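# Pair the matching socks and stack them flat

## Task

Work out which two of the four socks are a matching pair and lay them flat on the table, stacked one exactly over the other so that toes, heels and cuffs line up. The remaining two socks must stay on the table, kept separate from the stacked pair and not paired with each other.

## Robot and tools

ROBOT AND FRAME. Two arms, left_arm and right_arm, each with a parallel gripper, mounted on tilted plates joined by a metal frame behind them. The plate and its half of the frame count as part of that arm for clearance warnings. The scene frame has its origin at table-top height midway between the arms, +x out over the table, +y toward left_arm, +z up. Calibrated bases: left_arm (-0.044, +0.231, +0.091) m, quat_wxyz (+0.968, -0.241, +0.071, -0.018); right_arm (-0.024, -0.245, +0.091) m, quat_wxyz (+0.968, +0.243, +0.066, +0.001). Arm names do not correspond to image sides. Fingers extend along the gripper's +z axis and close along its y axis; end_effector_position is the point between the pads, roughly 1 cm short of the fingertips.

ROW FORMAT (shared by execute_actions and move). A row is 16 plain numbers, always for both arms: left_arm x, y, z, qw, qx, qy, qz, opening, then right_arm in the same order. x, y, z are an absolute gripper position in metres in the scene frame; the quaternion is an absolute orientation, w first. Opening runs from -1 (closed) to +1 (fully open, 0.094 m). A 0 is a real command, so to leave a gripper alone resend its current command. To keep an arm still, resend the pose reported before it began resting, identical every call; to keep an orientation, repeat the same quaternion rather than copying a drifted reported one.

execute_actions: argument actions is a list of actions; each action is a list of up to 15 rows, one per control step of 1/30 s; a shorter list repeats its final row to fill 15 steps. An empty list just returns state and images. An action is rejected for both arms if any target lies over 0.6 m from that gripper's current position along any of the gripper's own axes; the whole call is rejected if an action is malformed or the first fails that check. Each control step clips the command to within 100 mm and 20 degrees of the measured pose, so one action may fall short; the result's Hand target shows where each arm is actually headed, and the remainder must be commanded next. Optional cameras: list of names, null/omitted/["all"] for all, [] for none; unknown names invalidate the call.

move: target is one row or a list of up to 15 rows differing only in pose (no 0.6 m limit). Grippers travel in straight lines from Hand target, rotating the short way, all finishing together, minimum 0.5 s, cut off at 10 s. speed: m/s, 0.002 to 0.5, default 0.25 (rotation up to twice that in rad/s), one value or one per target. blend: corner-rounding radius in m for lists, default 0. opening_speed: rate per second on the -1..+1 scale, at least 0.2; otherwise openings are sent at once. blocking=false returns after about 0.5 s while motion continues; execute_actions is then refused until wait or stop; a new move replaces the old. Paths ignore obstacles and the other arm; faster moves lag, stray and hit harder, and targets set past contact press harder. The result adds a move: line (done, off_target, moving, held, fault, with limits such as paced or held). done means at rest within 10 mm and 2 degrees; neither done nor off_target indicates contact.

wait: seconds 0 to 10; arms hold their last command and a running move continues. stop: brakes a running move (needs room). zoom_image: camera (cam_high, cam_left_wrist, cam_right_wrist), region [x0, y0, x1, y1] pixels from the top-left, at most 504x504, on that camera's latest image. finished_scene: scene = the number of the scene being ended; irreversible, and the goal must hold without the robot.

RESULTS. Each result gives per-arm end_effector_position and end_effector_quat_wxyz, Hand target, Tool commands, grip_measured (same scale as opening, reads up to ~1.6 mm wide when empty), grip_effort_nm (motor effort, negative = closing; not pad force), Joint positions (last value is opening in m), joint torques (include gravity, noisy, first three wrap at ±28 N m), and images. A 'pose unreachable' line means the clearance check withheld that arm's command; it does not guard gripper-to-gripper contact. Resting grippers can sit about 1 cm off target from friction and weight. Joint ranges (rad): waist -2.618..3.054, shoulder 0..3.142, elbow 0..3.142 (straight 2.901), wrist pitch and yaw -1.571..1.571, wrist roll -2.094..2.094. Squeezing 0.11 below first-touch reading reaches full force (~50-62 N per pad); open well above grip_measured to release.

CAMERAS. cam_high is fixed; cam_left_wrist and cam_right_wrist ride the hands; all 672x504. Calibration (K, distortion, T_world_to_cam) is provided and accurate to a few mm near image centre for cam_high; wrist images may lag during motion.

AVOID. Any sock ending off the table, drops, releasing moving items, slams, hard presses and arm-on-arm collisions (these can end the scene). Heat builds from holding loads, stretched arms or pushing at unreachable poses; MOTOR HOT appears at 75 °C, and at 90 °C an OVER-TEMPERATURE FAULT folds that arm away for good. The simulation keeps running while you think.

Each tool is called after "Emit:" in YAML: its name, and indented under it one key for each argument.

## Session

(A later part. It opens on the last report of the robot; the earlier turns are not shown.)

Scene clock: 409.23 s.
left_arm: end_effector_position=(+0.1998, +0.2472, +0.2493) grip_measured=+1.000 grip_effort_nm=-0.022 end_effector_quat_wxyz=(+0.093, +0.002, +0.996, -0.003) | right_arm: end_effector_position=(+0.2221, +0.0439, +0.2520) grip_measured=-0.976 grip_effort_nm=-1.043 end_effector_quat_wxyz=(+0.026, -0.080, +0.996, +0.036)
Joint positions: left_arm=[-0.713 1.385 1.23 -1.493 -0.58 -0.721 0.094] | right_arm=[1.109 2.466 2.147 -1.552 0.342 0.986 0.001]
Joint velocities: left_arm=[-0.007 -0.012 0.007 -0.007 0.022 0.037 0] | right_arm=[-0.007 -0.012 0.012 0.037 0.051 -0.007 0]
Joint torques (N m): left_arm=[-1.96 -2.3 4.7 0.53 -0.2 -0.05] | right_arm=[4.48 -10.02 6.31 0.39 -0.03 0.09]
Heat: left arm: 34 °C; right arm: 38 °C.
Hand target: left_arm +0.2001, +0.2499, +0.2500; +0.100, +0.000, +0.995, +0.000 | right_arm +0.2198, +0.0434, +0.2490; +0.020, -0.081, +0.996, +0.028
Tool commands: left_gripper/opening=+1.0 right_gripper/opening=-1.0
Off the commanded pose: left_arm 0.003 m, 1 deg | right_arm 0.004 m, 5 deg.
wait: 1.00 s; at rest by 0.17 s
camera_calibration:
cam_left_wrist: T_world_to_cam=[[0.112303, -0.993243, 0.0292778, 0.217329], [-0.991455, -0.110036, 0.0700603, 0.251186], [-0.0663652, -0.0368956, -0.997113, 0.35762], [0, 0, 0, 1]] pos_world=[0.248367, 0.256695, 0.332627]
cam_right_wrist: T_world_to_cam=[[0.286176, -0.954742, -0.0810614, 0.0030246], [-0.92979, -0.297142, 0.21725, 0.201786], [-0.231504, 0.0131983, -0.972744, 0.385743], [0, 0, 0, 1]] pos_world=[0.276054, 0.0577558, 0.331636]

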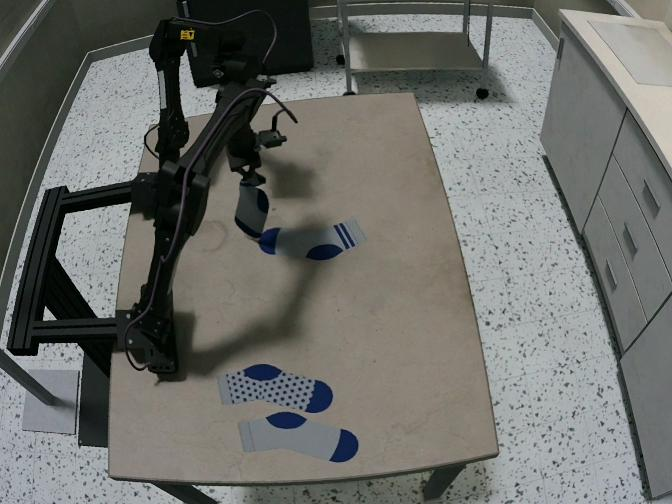

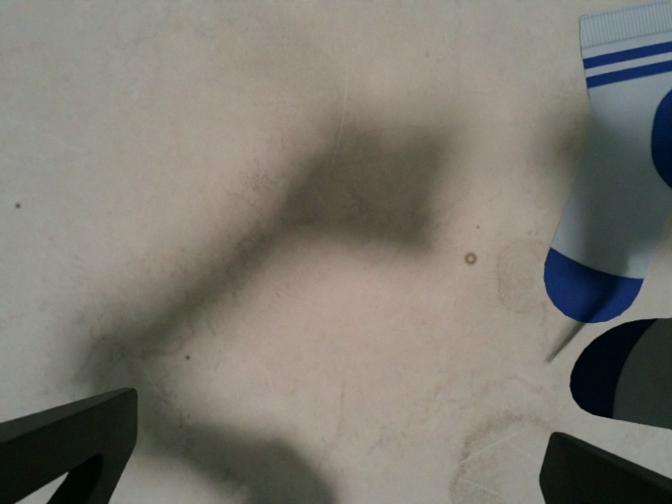

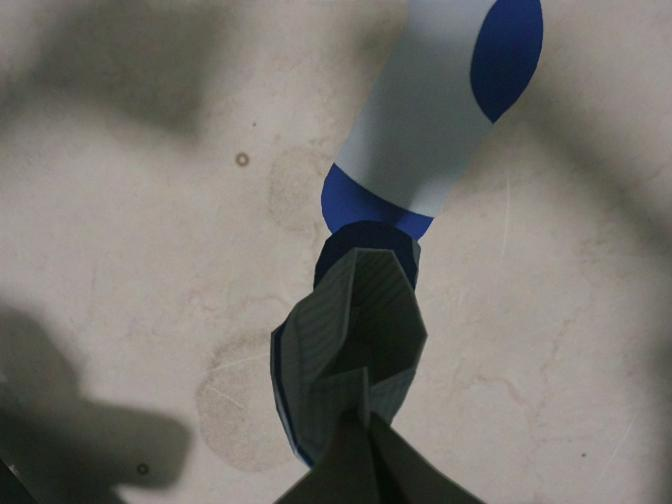

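Emit:
move:
  target:
    - [0.2,0.25,0.25,0.1,0,0.995,0,1,0.235,0.044,0.235,0,-0.0785,0.997,0,-1]
    - [0.2,0.25,0.25,0.1,0,0.995,0,1,0.27,0.044,0.20,0,-0.0785,0.997,0,-1]
  speed: 0.08

Scene clock: 413.97 s.
left_arm: end_effector_position=(+0.1998, +0.2472, +0.2493) grip_measured=+1.000 grip_effort_nm=-0.022 end_effector_quat_wxyz=(+0.093, +0.002, +0.996, -0.003) | right_arm: end_effector_position=(+0.2697, +0.0415, +0.2016) grip_measured=-0.976 grip_effort_nm=-1.048 end_effector_quat_wxyz=(+0.001, -0.071, +0.997, +0.007)
Joint positions: left_arm=[-0.713 1.385 1.23 -1.493 -0.58 -0.721 0.094] | right_arm=[0.979 2.615 2.26 -1.553 0.37 0.902 0.001]
Joint velocities: left_arm=[-0.022 -0.022 -0.022 -0.037 0.007 0.007 0] | right_arm=[-0.007 -0.007 -0.007 -0.095 0.037 -0.066 -0.001]
Joint torques (N m): left_arm=[-1.8 -2.29 4.53 0.53 -0.2 -0.04] | right_arm=[5.5 -10.58 7.72 0.24 0.1 -0.1]
Heat: left arm: 34 °C; right arm: 38 °C.
Hand target: left_arm +0.2001, +0.2499, +0.2500; +0.100, +0.000, +0.995, +0.000 | right_arm +0.2704, +0.0437, +0.1995; +0.003, -0.079, +0.997, +0.001
Off the commanded pose: left_arm 0.003 m, 1 deg | right_arm 0.003 m, 1 deg.
joint sent to its limit (right arm) — joint 4 (wrist pitch), lower limit. The joint targets still meet the commanded pose.
move: done
camera_calibration:
cam_left_wrist: T_world_to_cam=[[0.112303, -0.993243, 0.0292778, 0.217329], [-0.991455, -0.110036, 0.0700603, 0.251186], [-0.0663652, -0.0368956, -0.997113, 0.35762], [0, 0, 0, 1]] pos_world=[0.248367, 0.256695, 0.332627]
cam_right_wrist: T_world_to_cam=[[0.265813, -0.963413, -0.0343261, -0.0205733], [-0.923404, -0.264679, 0.277975, 0.240929], [-0.276891, -0.0421927, -0.959975, 0.359717], [0, 0, 0, 1]] pos_world=[0.327545, 0.0591256, 0.27764]

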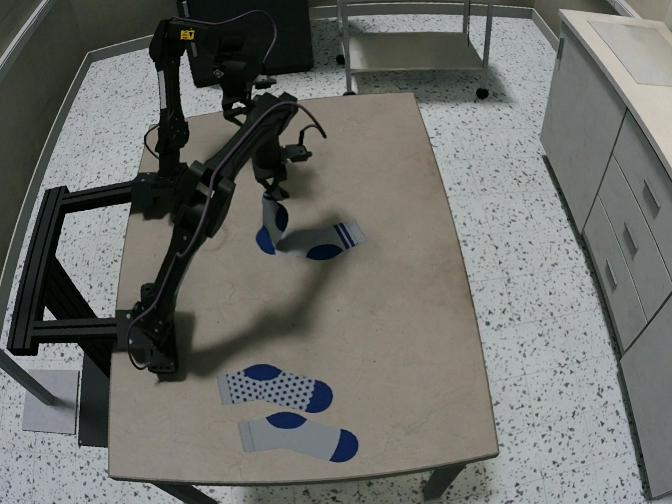

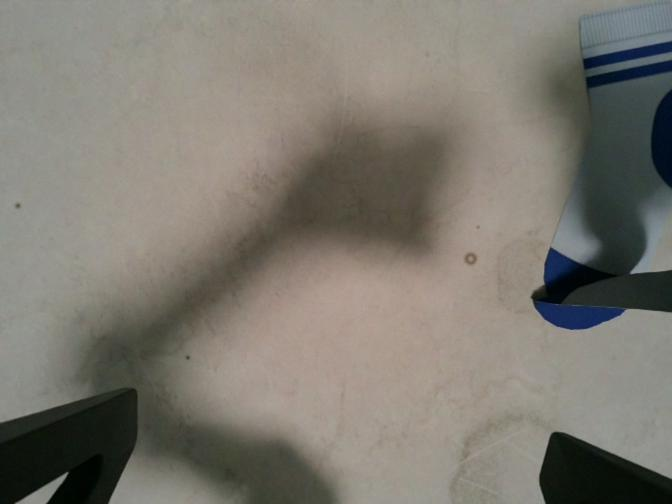

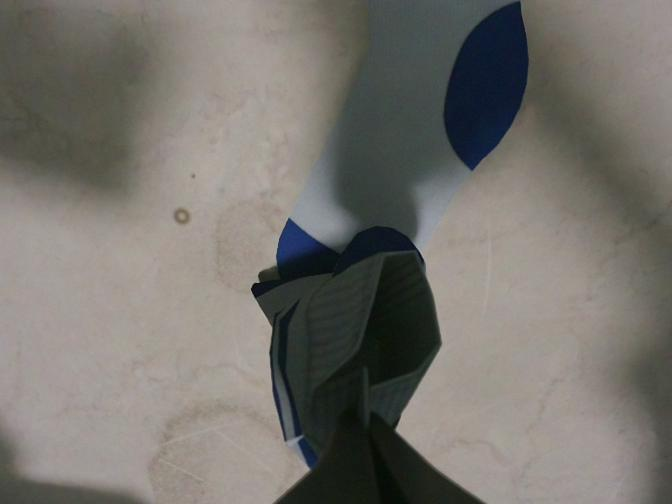

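Emit:
move:
  target:
    - [0.2,0.25,0.25,0.1,0,0.995,0,1,0.33,0.044,0.165,0,-0.0785,0.997,0,-1]
  speed: 0.08

Scene clock: 417.17 s.
left_arm: end_effector_position=(+0.1998, +0.2472, +0.2493) grip_measured=+1.000 grip_effort_nm=-0.012 end_effector_quat_wxyz=(+0.093, +0.002, +0.996, -0.003) | right_arm: end_effector_position=(+0.3306, +0.0402, +0.1695) grip_measured=-0.976 grip_effort_nm=-1.048 end_effector_quat_wxyz=(+0.009, -0.069, +0.997, +0.015)
Joint positions: left_arm=[-0.713 1.385 1.23 -1.493 -0.58 -0.721 0.094] | right_arm=[0.857 2.765 2.485 -1.554 0.41 0.77 0.001]
Joint velocities: left_arm=[-0.012 -0.012 -0.002 0.051 -0.066 0.022 0] | right_arm=[-0.022 0.022 -0.002 -0.022 0.007 0.022 0]
Joint torques (N m): left_arm=[-1.77 -2.29 4.64 0.55 -0.21 -0.03] | right_arm=[6.32 -11.36 7.64 0.3 0.09 -0.08]
Heat: left arm: 34 °C; right arm: 38 °C.
Hand target: left_arm +0.2001, +0.2499, +0.2500; +0.100, +0.000, +0.995, +0.000 | right_arm +0.3298, +0.0430, +0.1649; +0.009, -0.078, +0.997, +0.008
Off the commanded pose: left_arm 0.003 m, 1 deg | right_arm 0.006 m, 2 deg.
joint sent to its limit (right arm) — joint 4 (wrist pitch), lower limit. The joint targets still meet the commanded pose.
move: done
camera_calibration:
cam_left_wrist: T_world_to_cam=[[0.112303, -0.993243, 0.0292778, 0.217329], [-0.991455, -0.110036, 0.0700603, 0.251186], [-0.0663652, -0.0368956, -0.997113, 0.35762], [0, 0, 0, 1]] pos_world=[0.248367, 0.256695, 0.332627]
cam_right_wrist: T_world_to_cam=[[0.262433, -0.963809, -0.0469207, -0.0358056], [-0.928629, -0.265472, 0.259177, 0.31075], [-0.262253, -0.0244447, -0.964689, 0.340946], [0, 0, 0, 1]] pos_world=[0.387382, 0.0563199, 0.246687]

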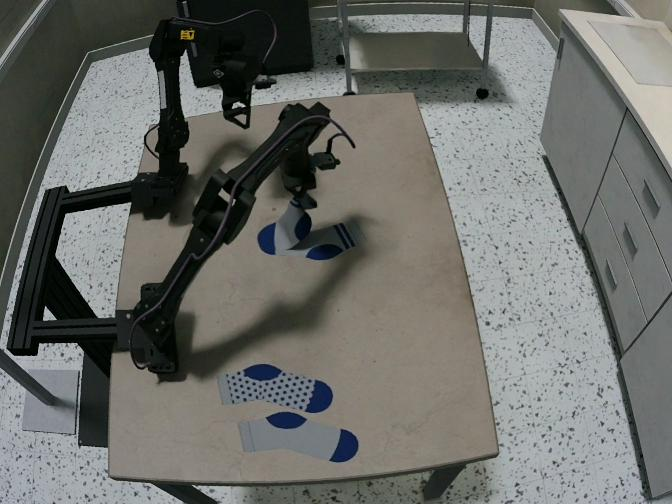

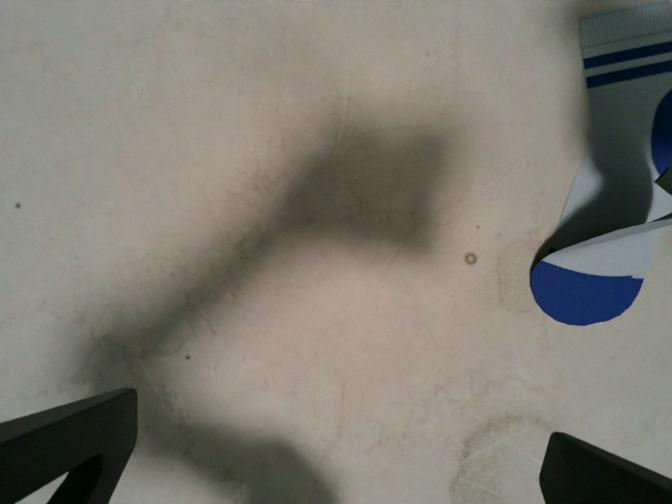

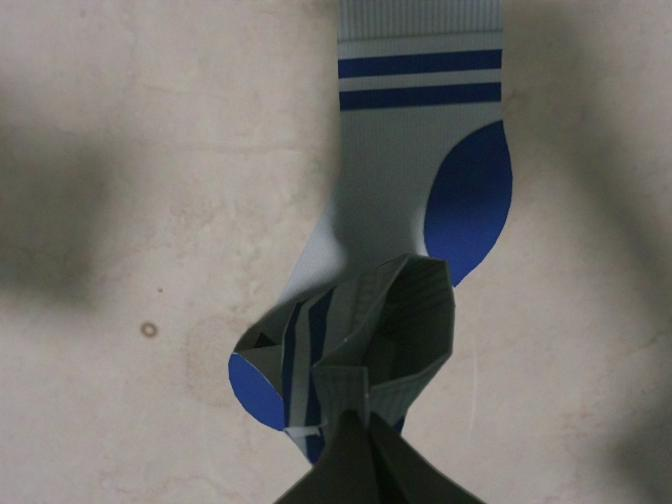

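Emit:
move:
  target:
    - [0.2,0.25,0.25,0.1,0,0.995,0,1,0.375,0.044,0.13,0,-0.0785,0.997,0,-1]
    - [0.2,0.25,0.25,0.1,0,0.995,0,1,0.41,0.045,0.08,0,-0.0785,0.997,0,-1]
  speed: 0.08

Scene clock: 421.80 s.
left_arm: end_effector_position=(+0.1998, +0.2472, +0.2493) grip_measured=+1.000 grip_effort_nm=-0.012 end_effector_quat_wxyz=(+0.093, +0.002, +0.996, -0.003) | right_arm: end_effector_position=(+0.4067, +0.0373, +0.0862) grip_measured=-0.977 grip_effort_nm=-1.053 end_effector_quat_wxyz=(+0.029, -0.076, +0.996, +0.024)
Joint positions: left_arm=[-0.713 1.385 1.23 -1.493 -0.58 -0.721 0.094] | right_arm=[0.689 3.064 2.852 -1.499 0.457 0.556 0.001]
Joint velocities: left_arm=[0.007 -0.007 -0.007 0.037 0.051 -0.007 0] | right_arm=[-0.012 -0.007 0.007 -0.066 0.007 0.007 -0.001]
Joint torques (N m): left_arm=[-1.73 -2.17 4.74 0.56 -0.17 -0.01] | right_arm=[7.15 -12.67 7.71 0.69 0.1 -0.07]
Heat: left arm: 34 °C; right arm: 38 °C.
Hand target: left_arm +0.2001, +0.2499, +0.2500; +0.100, +0.000, +0.995, +0.000 | right_arm +0.4092, +0.0433, +0.0803; +0.038, -0.077, +0.996, +0.025
Off the commanded pose: left_arm 0.003 m, 1 deg | right_arm 0.010 m, 4 deg.
elbow stopped short (right arm): the move would have taken joint 3 (elbow) straighter than the controller allows.
move: off_target (right_arm)
camera_calibration:
cam_left_wrist: T_world_to_cam=[[0.112303, -0.993243, 0.0292778, 0.217329], [-0.991455, -0.110036, 0.0700603, 0.251186], [-0.0663652, -0.0368956, -0.997113, 0.35762], [0, 0, 0, 1]] pos_world=[0.248367, 0.256695, 0.332627]
cam_right_wrist: T_world_to_cam=[[0.276384, -0.959404, -0.0561729, -0.0675712], [-0.934727, -0.28194, 0.21632, 0.409001], [-0.223376, -0.00728097, -0.974705, 0.264905], [0, 0, 0, 1]] pos_world=[0.460154, 0.0524147, 0.165934]

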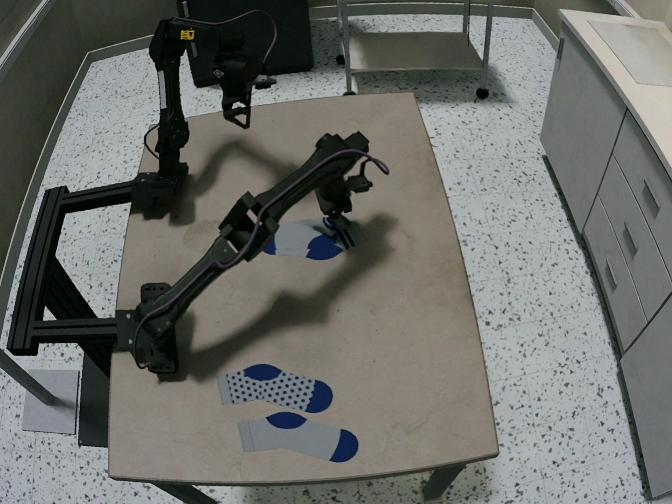

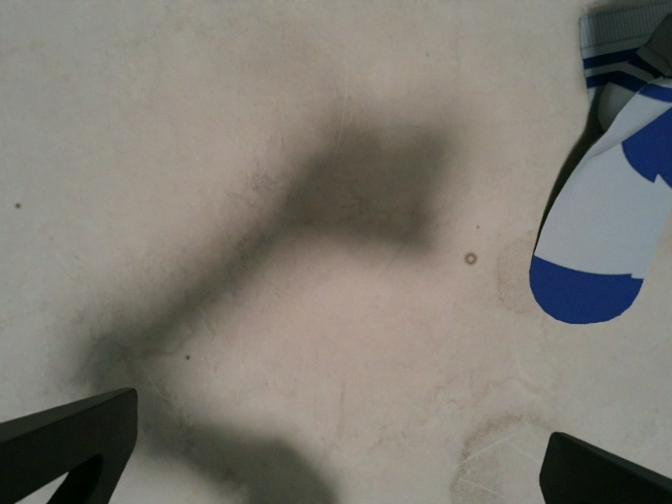

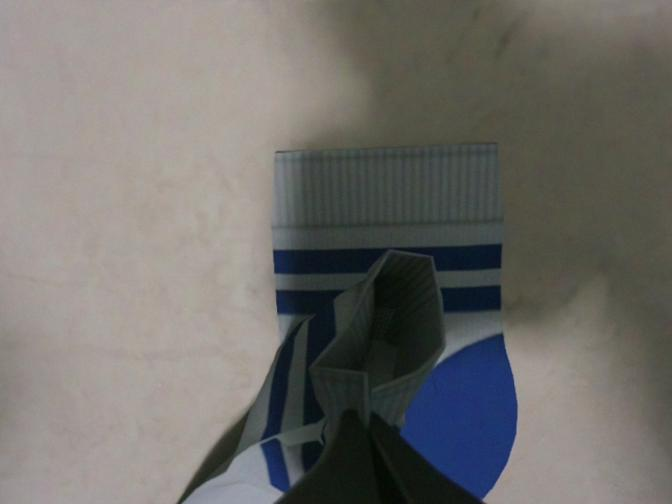

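Emit:
move:
  target:
    - [0.2,0.25,0.25,0.1,0,0.995,0,1,0.425,0.046,0.05,0,-0.0785,0.997,0,-1]
    - [0.2,0.25,0.25,0.1,0,0.995,0,1,0.435,0.048,0.025,0,-0.0785,0.997,0,-1]
  speed: 0.06

Scene clock: 427.13 s.
left_arm: end_effector_position=(+0.1998, +0.2472, +0.2493) grip_measured=+1.000 grip_effort_nm=-0.017 end_effector_quat_wxyz=(+0.093, +0.002, +0.996, -0.003) | right_arm: end_effector_position=(+0.4434, +0.0428, +0.0450) grip_measured=-0.977 grip_effort_nm=-1.048 end_effector_quat_wxyz=(+0.066, -0.065, +0.995, +0.047)
Joint positions: left_arm=[-0.713 1.385 1.23 -1.493 -0.58 -0.721 0.094] | right_arm=[0.621 3.112 2.823 -1.292 0.464 0.457 0.001]
Joint velocities: left_arm=[-0.002 0.002 -0.007 -0.037 -0.007 0.051 0] | right_arm=[-0.012 -0.002 0.002 0.007 -0.037 -0.022 0.001]
Joint torques (N m): left_arm=[-1.74 -2.39 4.74 0.57 -0.18 0] | right_arm=[7.31 -12.93 4.4 0.92 0.09 -0.11]
Heat: left arm: 34 °C; right arm: 39 °C.
Hand target: left_arm +0.2001, +0.2499, +0.2500; +0.100, +0.000, +0.995, +0.000 | right_arm +0.4343, +0.0469, +0.0259; +0.055, -0.077, +0.995, +0.035
Off the commanded pose: left_arm 0.003 m, 1 deg | right_arm 0.022 m, 9 deg.
elbow stopped short (right arm): the move would have taken joint 3 (elbow) straighter than the controller allows.
joint sent to its limit (right arm) — joint 2 (shoulder), upper limit. The joint targets are off in orientation, not in position.
move: off_target (right_arm)
camera_calibration:
cam_left_wrist: T_world_to_cam=[[0.112303, -0.993243, 0.0292778, 0.217329], [-0.991455, -0.110036, 0.0700603, 0.251186], [-0.0663652, -0.0368956, -0.997113, 0.35762], [0, 0, 0, 1]] pos_world=[0.248367, 0.256695, 0.332627]
cam_right_wrist: T_world_to_cam=[[0.261564, -0.961143, -0.0882477, -0.066602], [-0.952532, -0.27181, 0.13712, 0.464808], [-0.155779, 0.0481931, -0.986616, 0.2012], [0, 0, 0, 1]] pos_world=[0.491508, 0.0526291, 0.128895]

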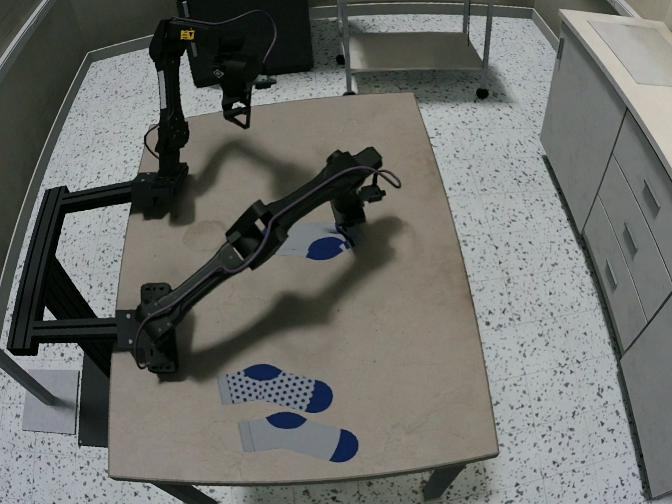

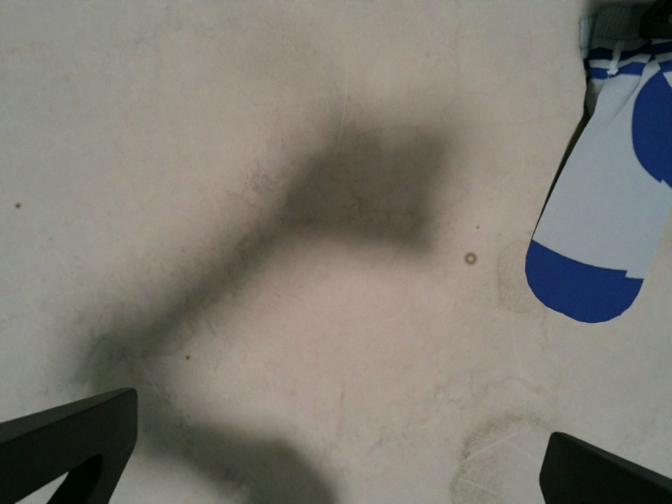

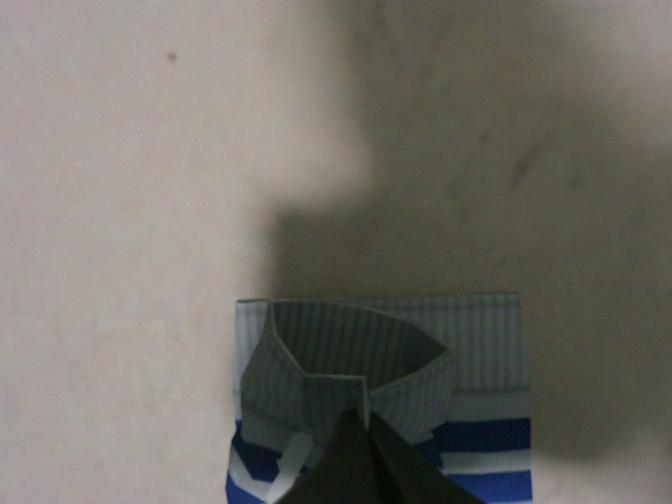

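Emit:
move:
  target:
    - [0.2,0.25,0.25,0.1,0,0.995,0,1,0.438,0.039,0.00,0,-0.0785,0.997,0,-1]
  speed: 0.05

Scene clock: 431.83 s.
left_arm: end_effector_position=(+0.1998, +0.2472, +0.2493) grip_measured=+1.000 grip_effort_nm=-0.017 end_effector_quat_wxyz=(+0.093, +0.002, +0.996, -0.003) | right_arm: end_effector_position=(+0.4442, +0.0382, +0.0259) grip_measured=-0.977 grip_effort_nm=-1.053 end_effector_quat_wxyz=(+0.059, -0.072, +0.995, +0.041)
Joint positions: left_arm=[-0.713 1.385 1.23 -1.493 -0.58 -0.721 0.094] | right_arm=[0.599 3.112 2.764 -1.242 0.468 0.428 0.001]
Joint velocities: left_arm=[-0.002 -0.007 -0.017 -0.022 -0.037 -0.066 0] | right_arm=[-0.007 -0.007 -0.002 -0.022 -0.051 0.051 -0.001]
Joint torques (N m): left_arm=[-1.7 -2.43 4.55 0.51 -0.19 -0.02] | right_arm=[6.27 -12.93 3.6 1 0.09 -0.06]
Heat: left arm: 34 °C; right arm: 40 °C.
Hand target: left_arm +0.2001, +0.2499, +0.2500; +0.100, +0.000, +0.995, +0.000 | right_arm +0.4368, +0.0377, +0.0010; +0.046, -0.078, +0.995, +0.029
Off the commanded pose: left_arm 0.003 m, 1 deg | right_arm 0.027 m, 8 deg.
joint sent to its limit (right arm) — joint 2 (shoulder), upper limit. The joint targets are off in orientation, not in position.
move: off_target (right_arm)
camera_calibration:
cam_left_wrist: T_world_to_cam=[[0.112303, -0.993243, 0.0292778, 0.217329], [-0.991455, -0.110036, 0.0700603, 0.251186], [-0.0663652, -0.0368956, -0.997113, 0.35762], [0, 0, 0, 1]] pos_world=[0.248367, 0.256695, 0.332627]
cam_right_wrist: T_world_to_cam=[[0.273693, -0.958719, -0.0771381, -0.0786865], [-0.947059, -0.282621, 0.152331, 0.46447], [-0.167844, 0.0313624, -0.985315, 0.188576], [0, 0, 0, 1]] pos_world=[0.493067, 0.0499164, 0.108983]

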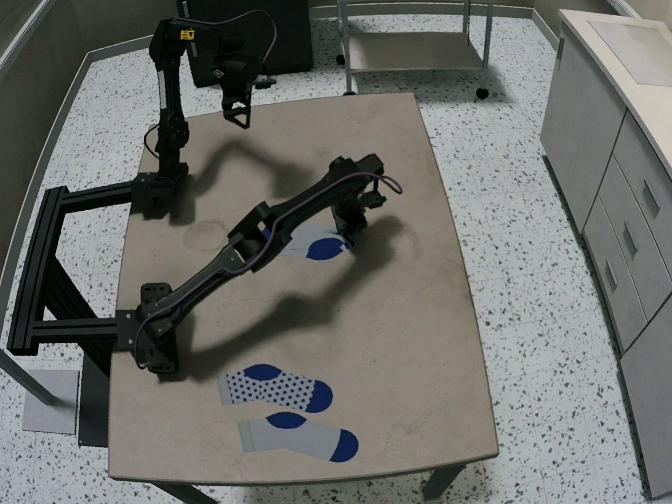

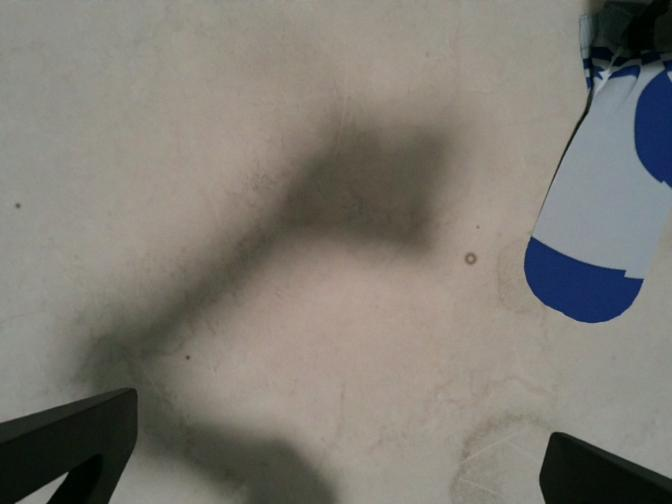

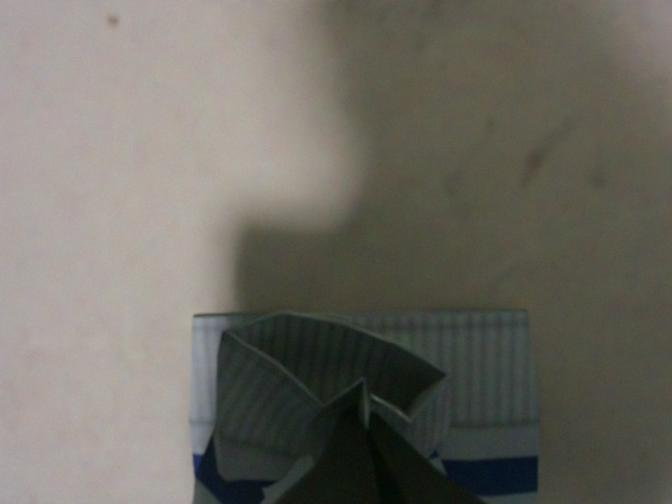

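Emit:
move:
  target:
    - [0.2,0.25,0.25,0.1,0,0.995,0,1,0.438,0.037,0.00,0,-0.0785,0.997,0,-0.5]
  opening_speed: 0.5
  cameras: []

Emit:
move:
  target:
    - [0.2,0.25,0.25,0.1,0,0.995,0,1,0.438,0.037,0.08,0,-0.0785,0.997,0,-0.5]
    - [0.2,0.25,0.25,0.1,0,0.995,0,1,0.30,-0.1,0.3,0,-0.0785,0.997,0,-0.5]
  speed: 0.12

Scene clock: 436.23 s.
left_arm: end_effector_position=(+0.1998, +0.2472, +0.2493) grip_measured=+1.000 grip_effort_nm=-0.012 end_effector_quat_wxyz=(+0.093, +0.002, +0.996, -0.003) | right_arm: end_effector_position=(+0.4466, +0.0421, +0.0264) grip_measured=-0.502 grip_effort_nm=0.110 end_effector_quat_wxyz=(+0.064, -0.069, +0.994, +0.050)
Joint positions: left_arm=[-0.713 1.385 1.23 -1.493 -0.58 -0.721 0.094] | right_arm=[0.599 3.112 2.763 -1.223 0.458 0.426 0.023]
Joint velocities: left_arm=[-0.007 0.002 -0.002 -0.022 0.007 0.051 0] | right_arm=[-0.002 0.007 0.012 0.066 0.051 -0.007 0.001]
Joint torques (N m): left_arm=[-1.73 -2.41 4.7 0.5 -0.22 -0.05] | right_arm=[6.09 -12.97 3.84 0.75 0.19 -0.09]
Heat: left arm: 34 °C; right arm: 40 °C.
Hand target: left_arm +0.2001, +0.2499, +0.2500; +0.100, +0.000, +0.995, +0.000 | right_arm +0.4370, +0.0362, +0.0008; +0.045, -0.078, +0.996, +0.028
Off the commanded pose: left_arm 0.003 m, 1 deg | right_arm 0.028 m, 9 deg.
joint sent to its limit (right arm) — joint 2 (shoulder), upper limit. The joint targets are off in orientation, not in position.
move: off_target (right_arm)
No camera images: "cameras" was empty.

Scene clock: 439.97 s.
left_arm: end_effector_position=(+0.1998, +0.2472, +0.2493) grip_measured=+1.000 grip_effort_nm=-0.012 end_effector_quat_wxyz=(+0.093, +0.002, +0.996, -0.003) | right_arm: end_effector_position=(+0.3077, -0.0995, +0.2976) grip_measured=-0.502 grip_effort_nm=0.095 end_effector_quat_wxyz=(+0.076, -0.073, +0.993, +0.062)
Joint positions: left_arm=[-0.713 1.385 1.23 -1.493 -0.58 -0.721 0.094] | right_arm=[0.848 2.084 1.99 -1.558 0.441 0.679 0.023]
Joint velocities: left_arm=[-0.002 -0.007 -0.022 -0.051 0.022 -0.022 0] | right_arm=[-0.017 -0.002 -0.002 0.007 -0.051 0.051 0]
Joint torques (N m): left_arm=[-2 -2.36 4.7 0.5 -0.14 -0.04] | right_arm=[5.81 -9.25 4.19 0.66 -0.04 0.09]
Heat: left arm: 34 °C; right arm: 40 °C.
Hand target: left_arm +0.2001, +0.2499, +0.2500; +0.100, +0.000, +0.995, +0.000 | right_arm +0.2996, -0.0997, +0.2993; +0.073, -0.079, +0.992, +0.061
Off the commanded pose: left_arm 0.003 m, 1 deg | right_arm 0.008 m, 11 deg.
elbow stopped short (right arm): the move would have taken joint 3 (elbow) straighter than the controller allows.
joint sent to its limit (right arm) — joint 4 (wrist pitch), lower limit. The joint targets are off in orientation, not in position.
move: off_target (right_arm)
camera_calibration:
cam_left_wrist: T_world_to_cam=[[0.112303, -0.993243, 0.0292778, 0.217329], [-0.991455, -0.110036, 0.0700603, 0.251186], [-0.0663652, -0.0368956, -0.997113, 0.35762], [0, 0, 0, 1]] pos_world=[0.248367, 0.256695, 0.332627]
cam_right_wrist: T_world_to_cam=[[0.278624, -0.953939, -0.11122, -0.143312], [-0.950554, -0.290452, 0.109933, 0.267803], [-0.137173, 0.075091, -0.987697, 0.433324], [0, 0, 0, 1]] pos_world=[0.353932, -0.0914661, 0.382613]

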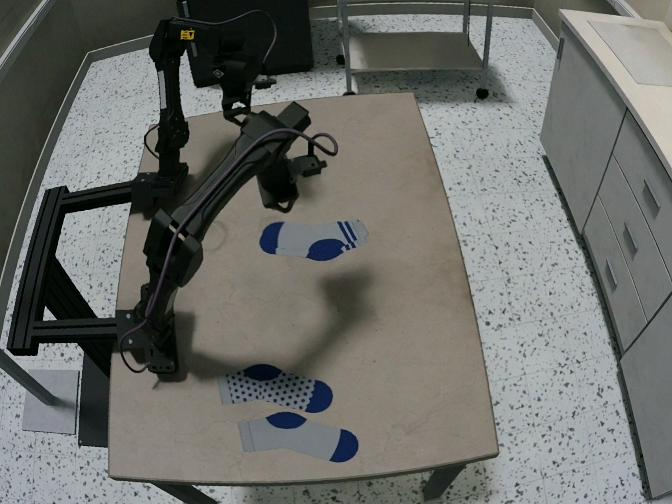

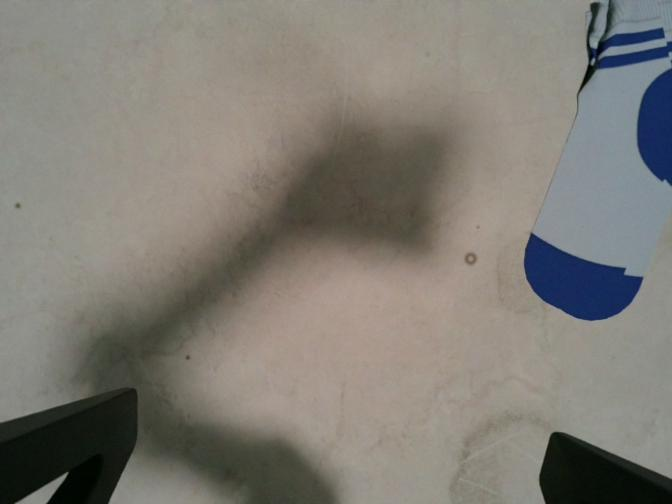

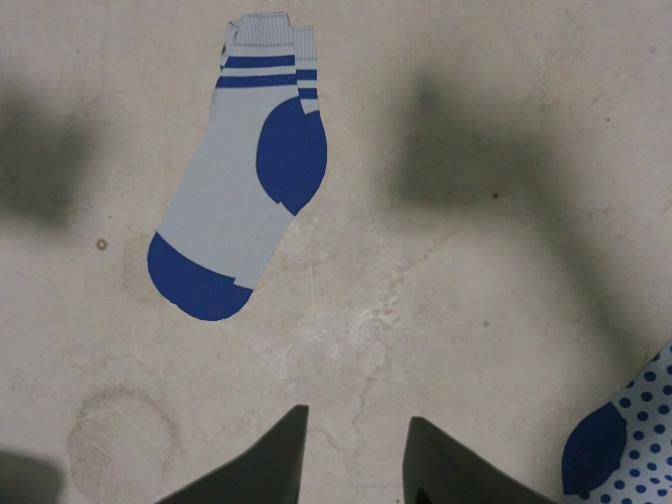

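Emit:
zoom_image:
  camera: "cam_right_wrist"
  region: [130, 0, 380, 200]

Emit:
zoom_image:
  camera: "cam_left_wrist"
  region: [500, 0, 672, 340]

Scaled by 2.016.

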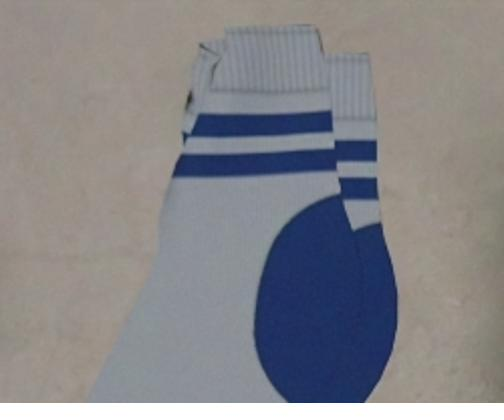

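Scaled by 1.482.

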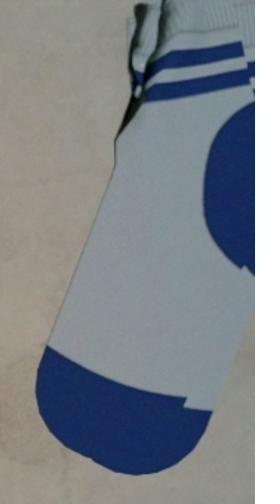

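Emit:
move:
  target:
    - [0.2,0.25,0.25,0.1,0,0.995,0,1,0.39,0.03,0.12,0,-0.0785,0.997,0,-0.15]
  speed: 0.15

Emit:
zoom_image:
  camera: "cam_right_wrist"
  region: [180, 100, 600, 500]

Scene clock: 450.43 s.
left_arm: end_effector_position=(+0.1998, +0.2472, +0.2493) grip_measured=+1.000 grip_effort_nm=-0.022 end_effector_quat_wxyz=(+0.093, +0.002, +0.996, -0.003) | right_arm: end_effector_position=(+0.3906, +0.0306, +0.1229) grip_measured=-0.152 grip_effort_nm=0.090 end_effector_quat_wxyz=(+0.023, -0.072, +0.997, +0.021)
Joint positions: left_arm=[-0.713 1.385 1.23 -1.493 -0.58 -0.721 0.094] | right_arm=[0.73 2.954 2.758 -1.549 0.449 0.614 0.04]
Joint velocities: left_arm=[-0.022 0.002 0.012 -0.037 -0.037 0.007 0] | right_arm=[-0.007 0.017 -0.002 -0.095 0.007 0.037 0]
Joint torques (N m): left_arm=[-1.91 -2.35 4.74 0.59 -0.19 -0.02] | right_arm=[6.76 -12.92 7.42 0.3 0.11 -0.08]
Heat: left arm: 34 °C; right arm: 39 °C.
Hand target: left_arm +0.2001, +0.2499, +0.2500; +0.100, +0.000, +0.995, +0.000 | right_arm +0.3895, +0.0300, +0.1193; +0.022, -0.079, +0.997, +0.014
Off the commanded pose: left_arm 0.003 m, 1 deg | right_arm 0.003 m, 4 deg.
joint sent to its limit (right arm) — joint 4 (wrist pitch), lower limit. The joint targets are off in orientation, not in position.
move: off_target (right_arm)
camera_calibration:
cam_left_wrist: T_world_to_cam=[[0.112303, -0.993243, 0.0292778, 0.217329], [-0.991455, -0.110036, 0.0700603, 0.251186], [-0.0663652, -0.0368956, -0.997113, 0.35762], [0, 0, 0, 1]] pos_world=[0.248367, 0.256695, 0.332627]
cam_right_wrist: T_world_to_cam=[[0.269259, -0.961621, -0.0527729, -0.0650075], [-0.933964, -0.274099, 0.229305, 0.381966], [-0.23497, -0.0124547, -0.971923, 0.301337], [0, 0, 0, 1]] pos_world=[0.445051, 0.0459371, 0.201858]

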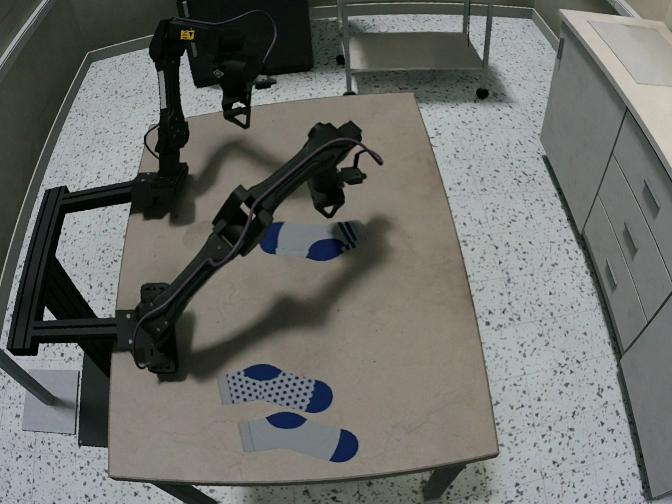

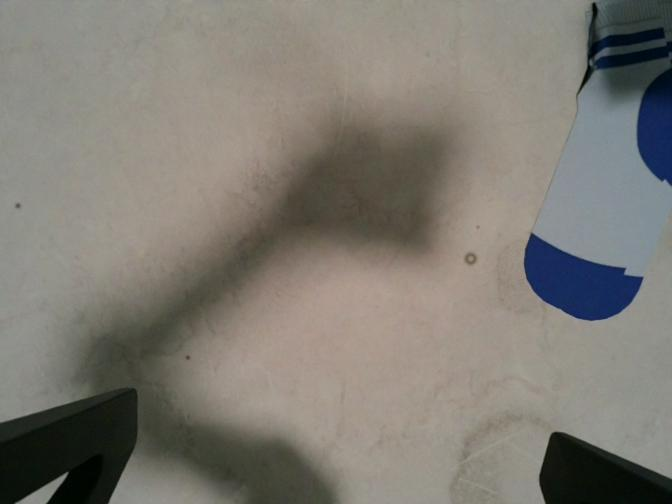

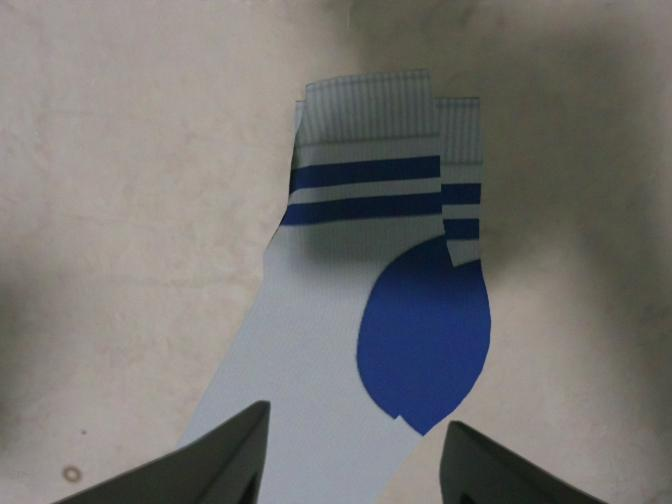

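Scaled by 1.200.

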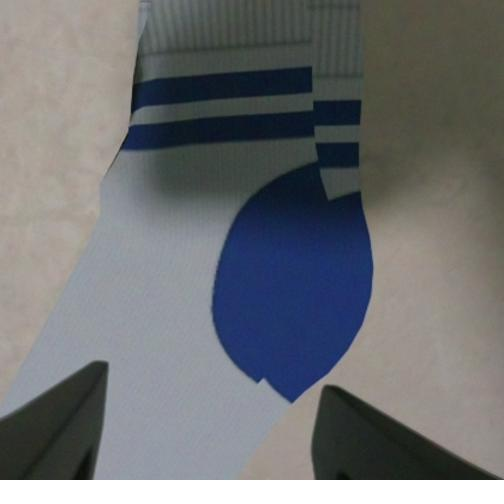

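Emit:
move:
  target:
    - [0.2,0.25,0.25,0.1,0,0.995,0,1,0.438,0.047,0.06,0,-0.0785,0.997,0,-0.3]
    - [0.2,0.25,0.25,0.1,0,0.995,0,1,0.435,0.047,0.0,0,-0.0785,0.997,0,-0.3]
  speed: 0.08

Scene clock: 459.33 s.
left_arm: end_effector_position=(+0.1998, +0.2472, +0.2493) grip_measured=+1.000 grip_effort_nm=-0.017 end_effector_quat_wxyz=(+0.093, +0.002, +0.996, -0.003) | right_arm: end_effector_position=(+0.4406, +0.0414, +0.0251) grip_measured=-0.298 grip_effort_nm=-0.120 end_effector_quat_wxyz=(+0.058, -0.071, +0.995, +0.039)
Joint positions: left_arm=[-0.713 1.385 1.23 -1.493 -0.58 -0.721 0.094] | right_arm=[0.607 3.115 2.759 -1.242 0.47 0.441 0.033]
Joint velocities: left_arm=[0.002 0.002 -0.007 0.022 -0.051 0.007 0] | right_arm=[-0.012 0.007 -0.002 0.022 -0.037 -0.007 -0.001]
Joint torques (N m): left_arm=[-1.92 -2.47 4.66 0.53 -0.16 -0.07] | right_arm=[6.68 -13.16 3.17 1.18 0.02 -0.12]
Heat: left arm: 34 °C; right arm: 40 °C.
Hand target: left_arm +0.2001, +0.2499, +0.2500; +0.100, +0.000, +0.995, +0.000 | right_arm +0.4341, +0.0447, +0.0018; +0.050, -0.077, +0.995, +0.032
Off the commanded pose: left_arm 0.003 m, 1 deg | right_arm 0.026 m, 8 deg.
elbow stopped short (right arm): the move would have taken joint 3 (elbow) straighter than the controller allows.
joint sent to its limit (right arm) — joint 2 (shoulder), upper limit. The joint targets are off in orientation, not in position.
move: off_target (right_arm)
camera_calibration:
cam_left_wrist: T_world_to_cam=[[0.112303, -0.993243, 0.0292778, 0.217329], [-0.991455, -0.110036, 0.0700603, 0.251186], [-0.0663652, -0.0368956, -0.997113, 0.35762], [0, 0, 0, 1]] pos_world=[0.248367, 0.256695, 0.332627]
cam_right_wrist: T_world_to_cam=[[0.270547, -0.959795, -0.0748175, -0.0733974], [-0.947552, -0.279218, 0.15551, 0.462095], [-0.170148, 0.0288208, -0.984997, 0.188291], [0, 0, 0, 1]] pos_world=[0.489754, 0.053152, 0.108114]

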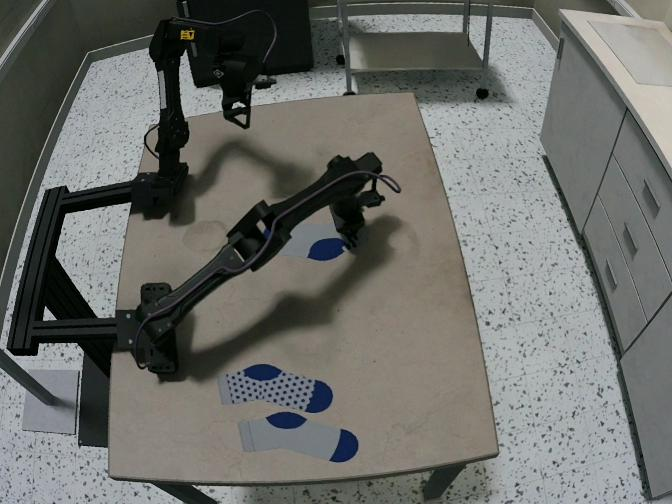

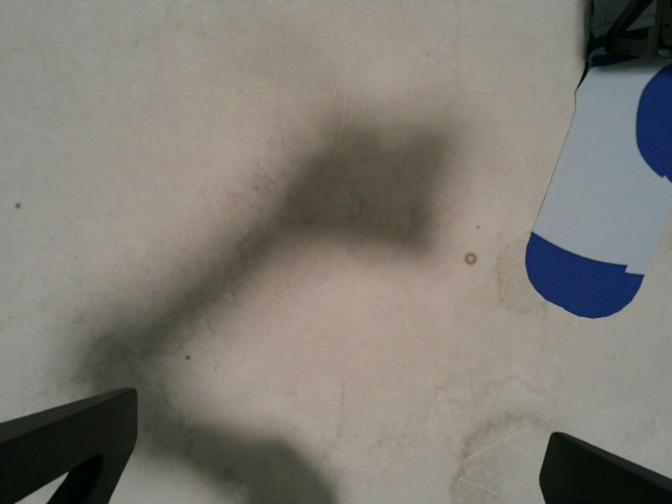

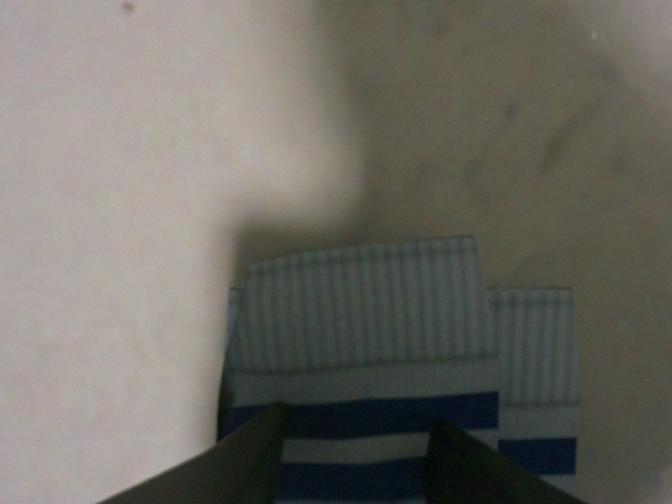

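Emit:
move:
  target:
    - [0.2,0.25,0.25,0.1,0,0.995,0,1,0.448,0.05,0.03,0,-0.0785,0.997,0,-0.3]
    - [0.2,0.25,0.25,0.1,0,0.995,0,1,0.448,0.05,-0.015,0,-0.0785,0.997,0,-0.3]
  speed: 0.08

Scene clock: 465.87 s.
left_arm: end_effector_position=(+0.1998, +0.2472, +0.2493) grip_measured=+1.000 grip_effort_nm=-0.017 end_effector_quat_wxyz=(+0.093, +0.002, +0.996, -0.003) | right_arm: end_effector_position=(+0.4549, +0.0474, +0.0249) grip_measured=-0.298 grip_effort_nm=-0.120 end_effector_quat_wxyz=(+0.086, -0.074, +0.992, +0.051)
Joint positions: left_arm=[-0.713 1.385 1.23 -1.493 -0.58 -0.721 0.094] | right_arm=[0.601 3.101 2.724 -1.15 0.475 0.396 0.033]
Joint velocities: left_arm=[-0.022 -0.007 0.012 -0.037 -0.007 -0.022 0] | right_arm=[0.007 -0.002 -0.017 -0.066 -0.007 -0.022 0]
Joint torques (N m): left_arm=[-1.84 -2.45 4.67 0.52 -0.15 -0.02] | right_arm=[5.46 -12.26 2.65 1.37 -0.04 -0.11]
Heat: left arm: 34 °C; right arm: 41 °C.
Hand target: left_arm +0.2001, +0.2499, +0.2500; +0.100, +0.000, +0.995, +0.000 | right_arm +0.4450, +0.0469, -0.0120; +0.066, -0.078, +0.994, +0.042
Off the commanded pose: left_arm 0.003 m, 1 deg | right_arm 0.041 m, 11 deg.
joint sent to its limit (right arm) — joint 2 (shoulder), upper limit. The joint targets are off in position and orientation.
move: off_target (right_arm)
camera_calibration:
cam_left_wrist: T_world_to_cam=[[0.112303, -0.993243, 0.0292778, 0.217329], [-0.991455, -0.110036, 0.0700603, 0.251186], [-0.0663652, -0.0368956, -0.997113, 0.35762], [0, 0, 0, 1]] pos_world=[0.248367, 0.256695, 0.332627]
cam_right_wrist: T_world_to_cam=[[0.280658, -0.955922, -0.0862768, -0.0760244], [-0.952709, -0.288367, 0.0958628, 0.481594], [-0.116517, 0.0552921, -0.991648, 0.164774], [0, 0, 0, 1]] pos_world=[0.499355, 0.0570914, 0.110672]

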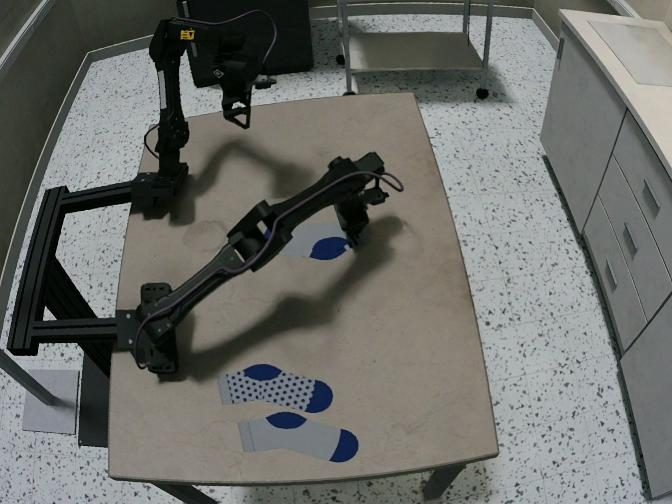

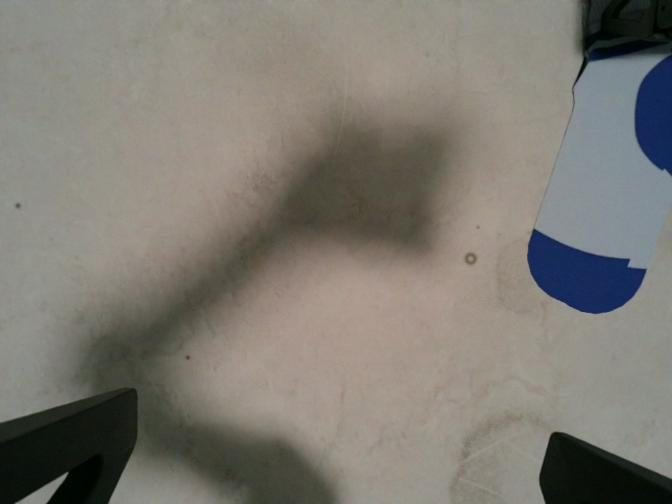

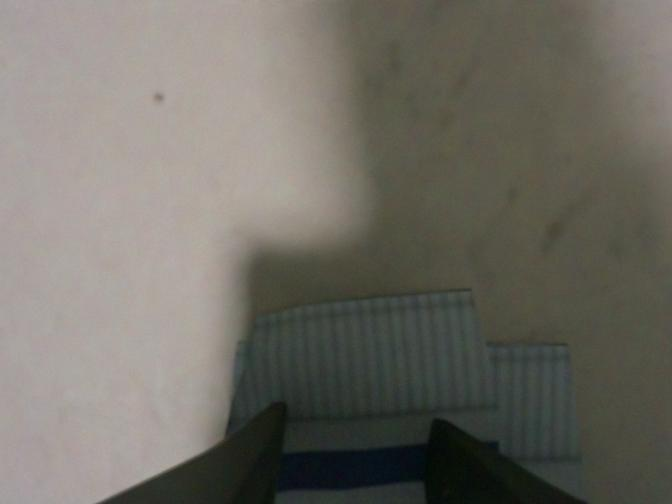

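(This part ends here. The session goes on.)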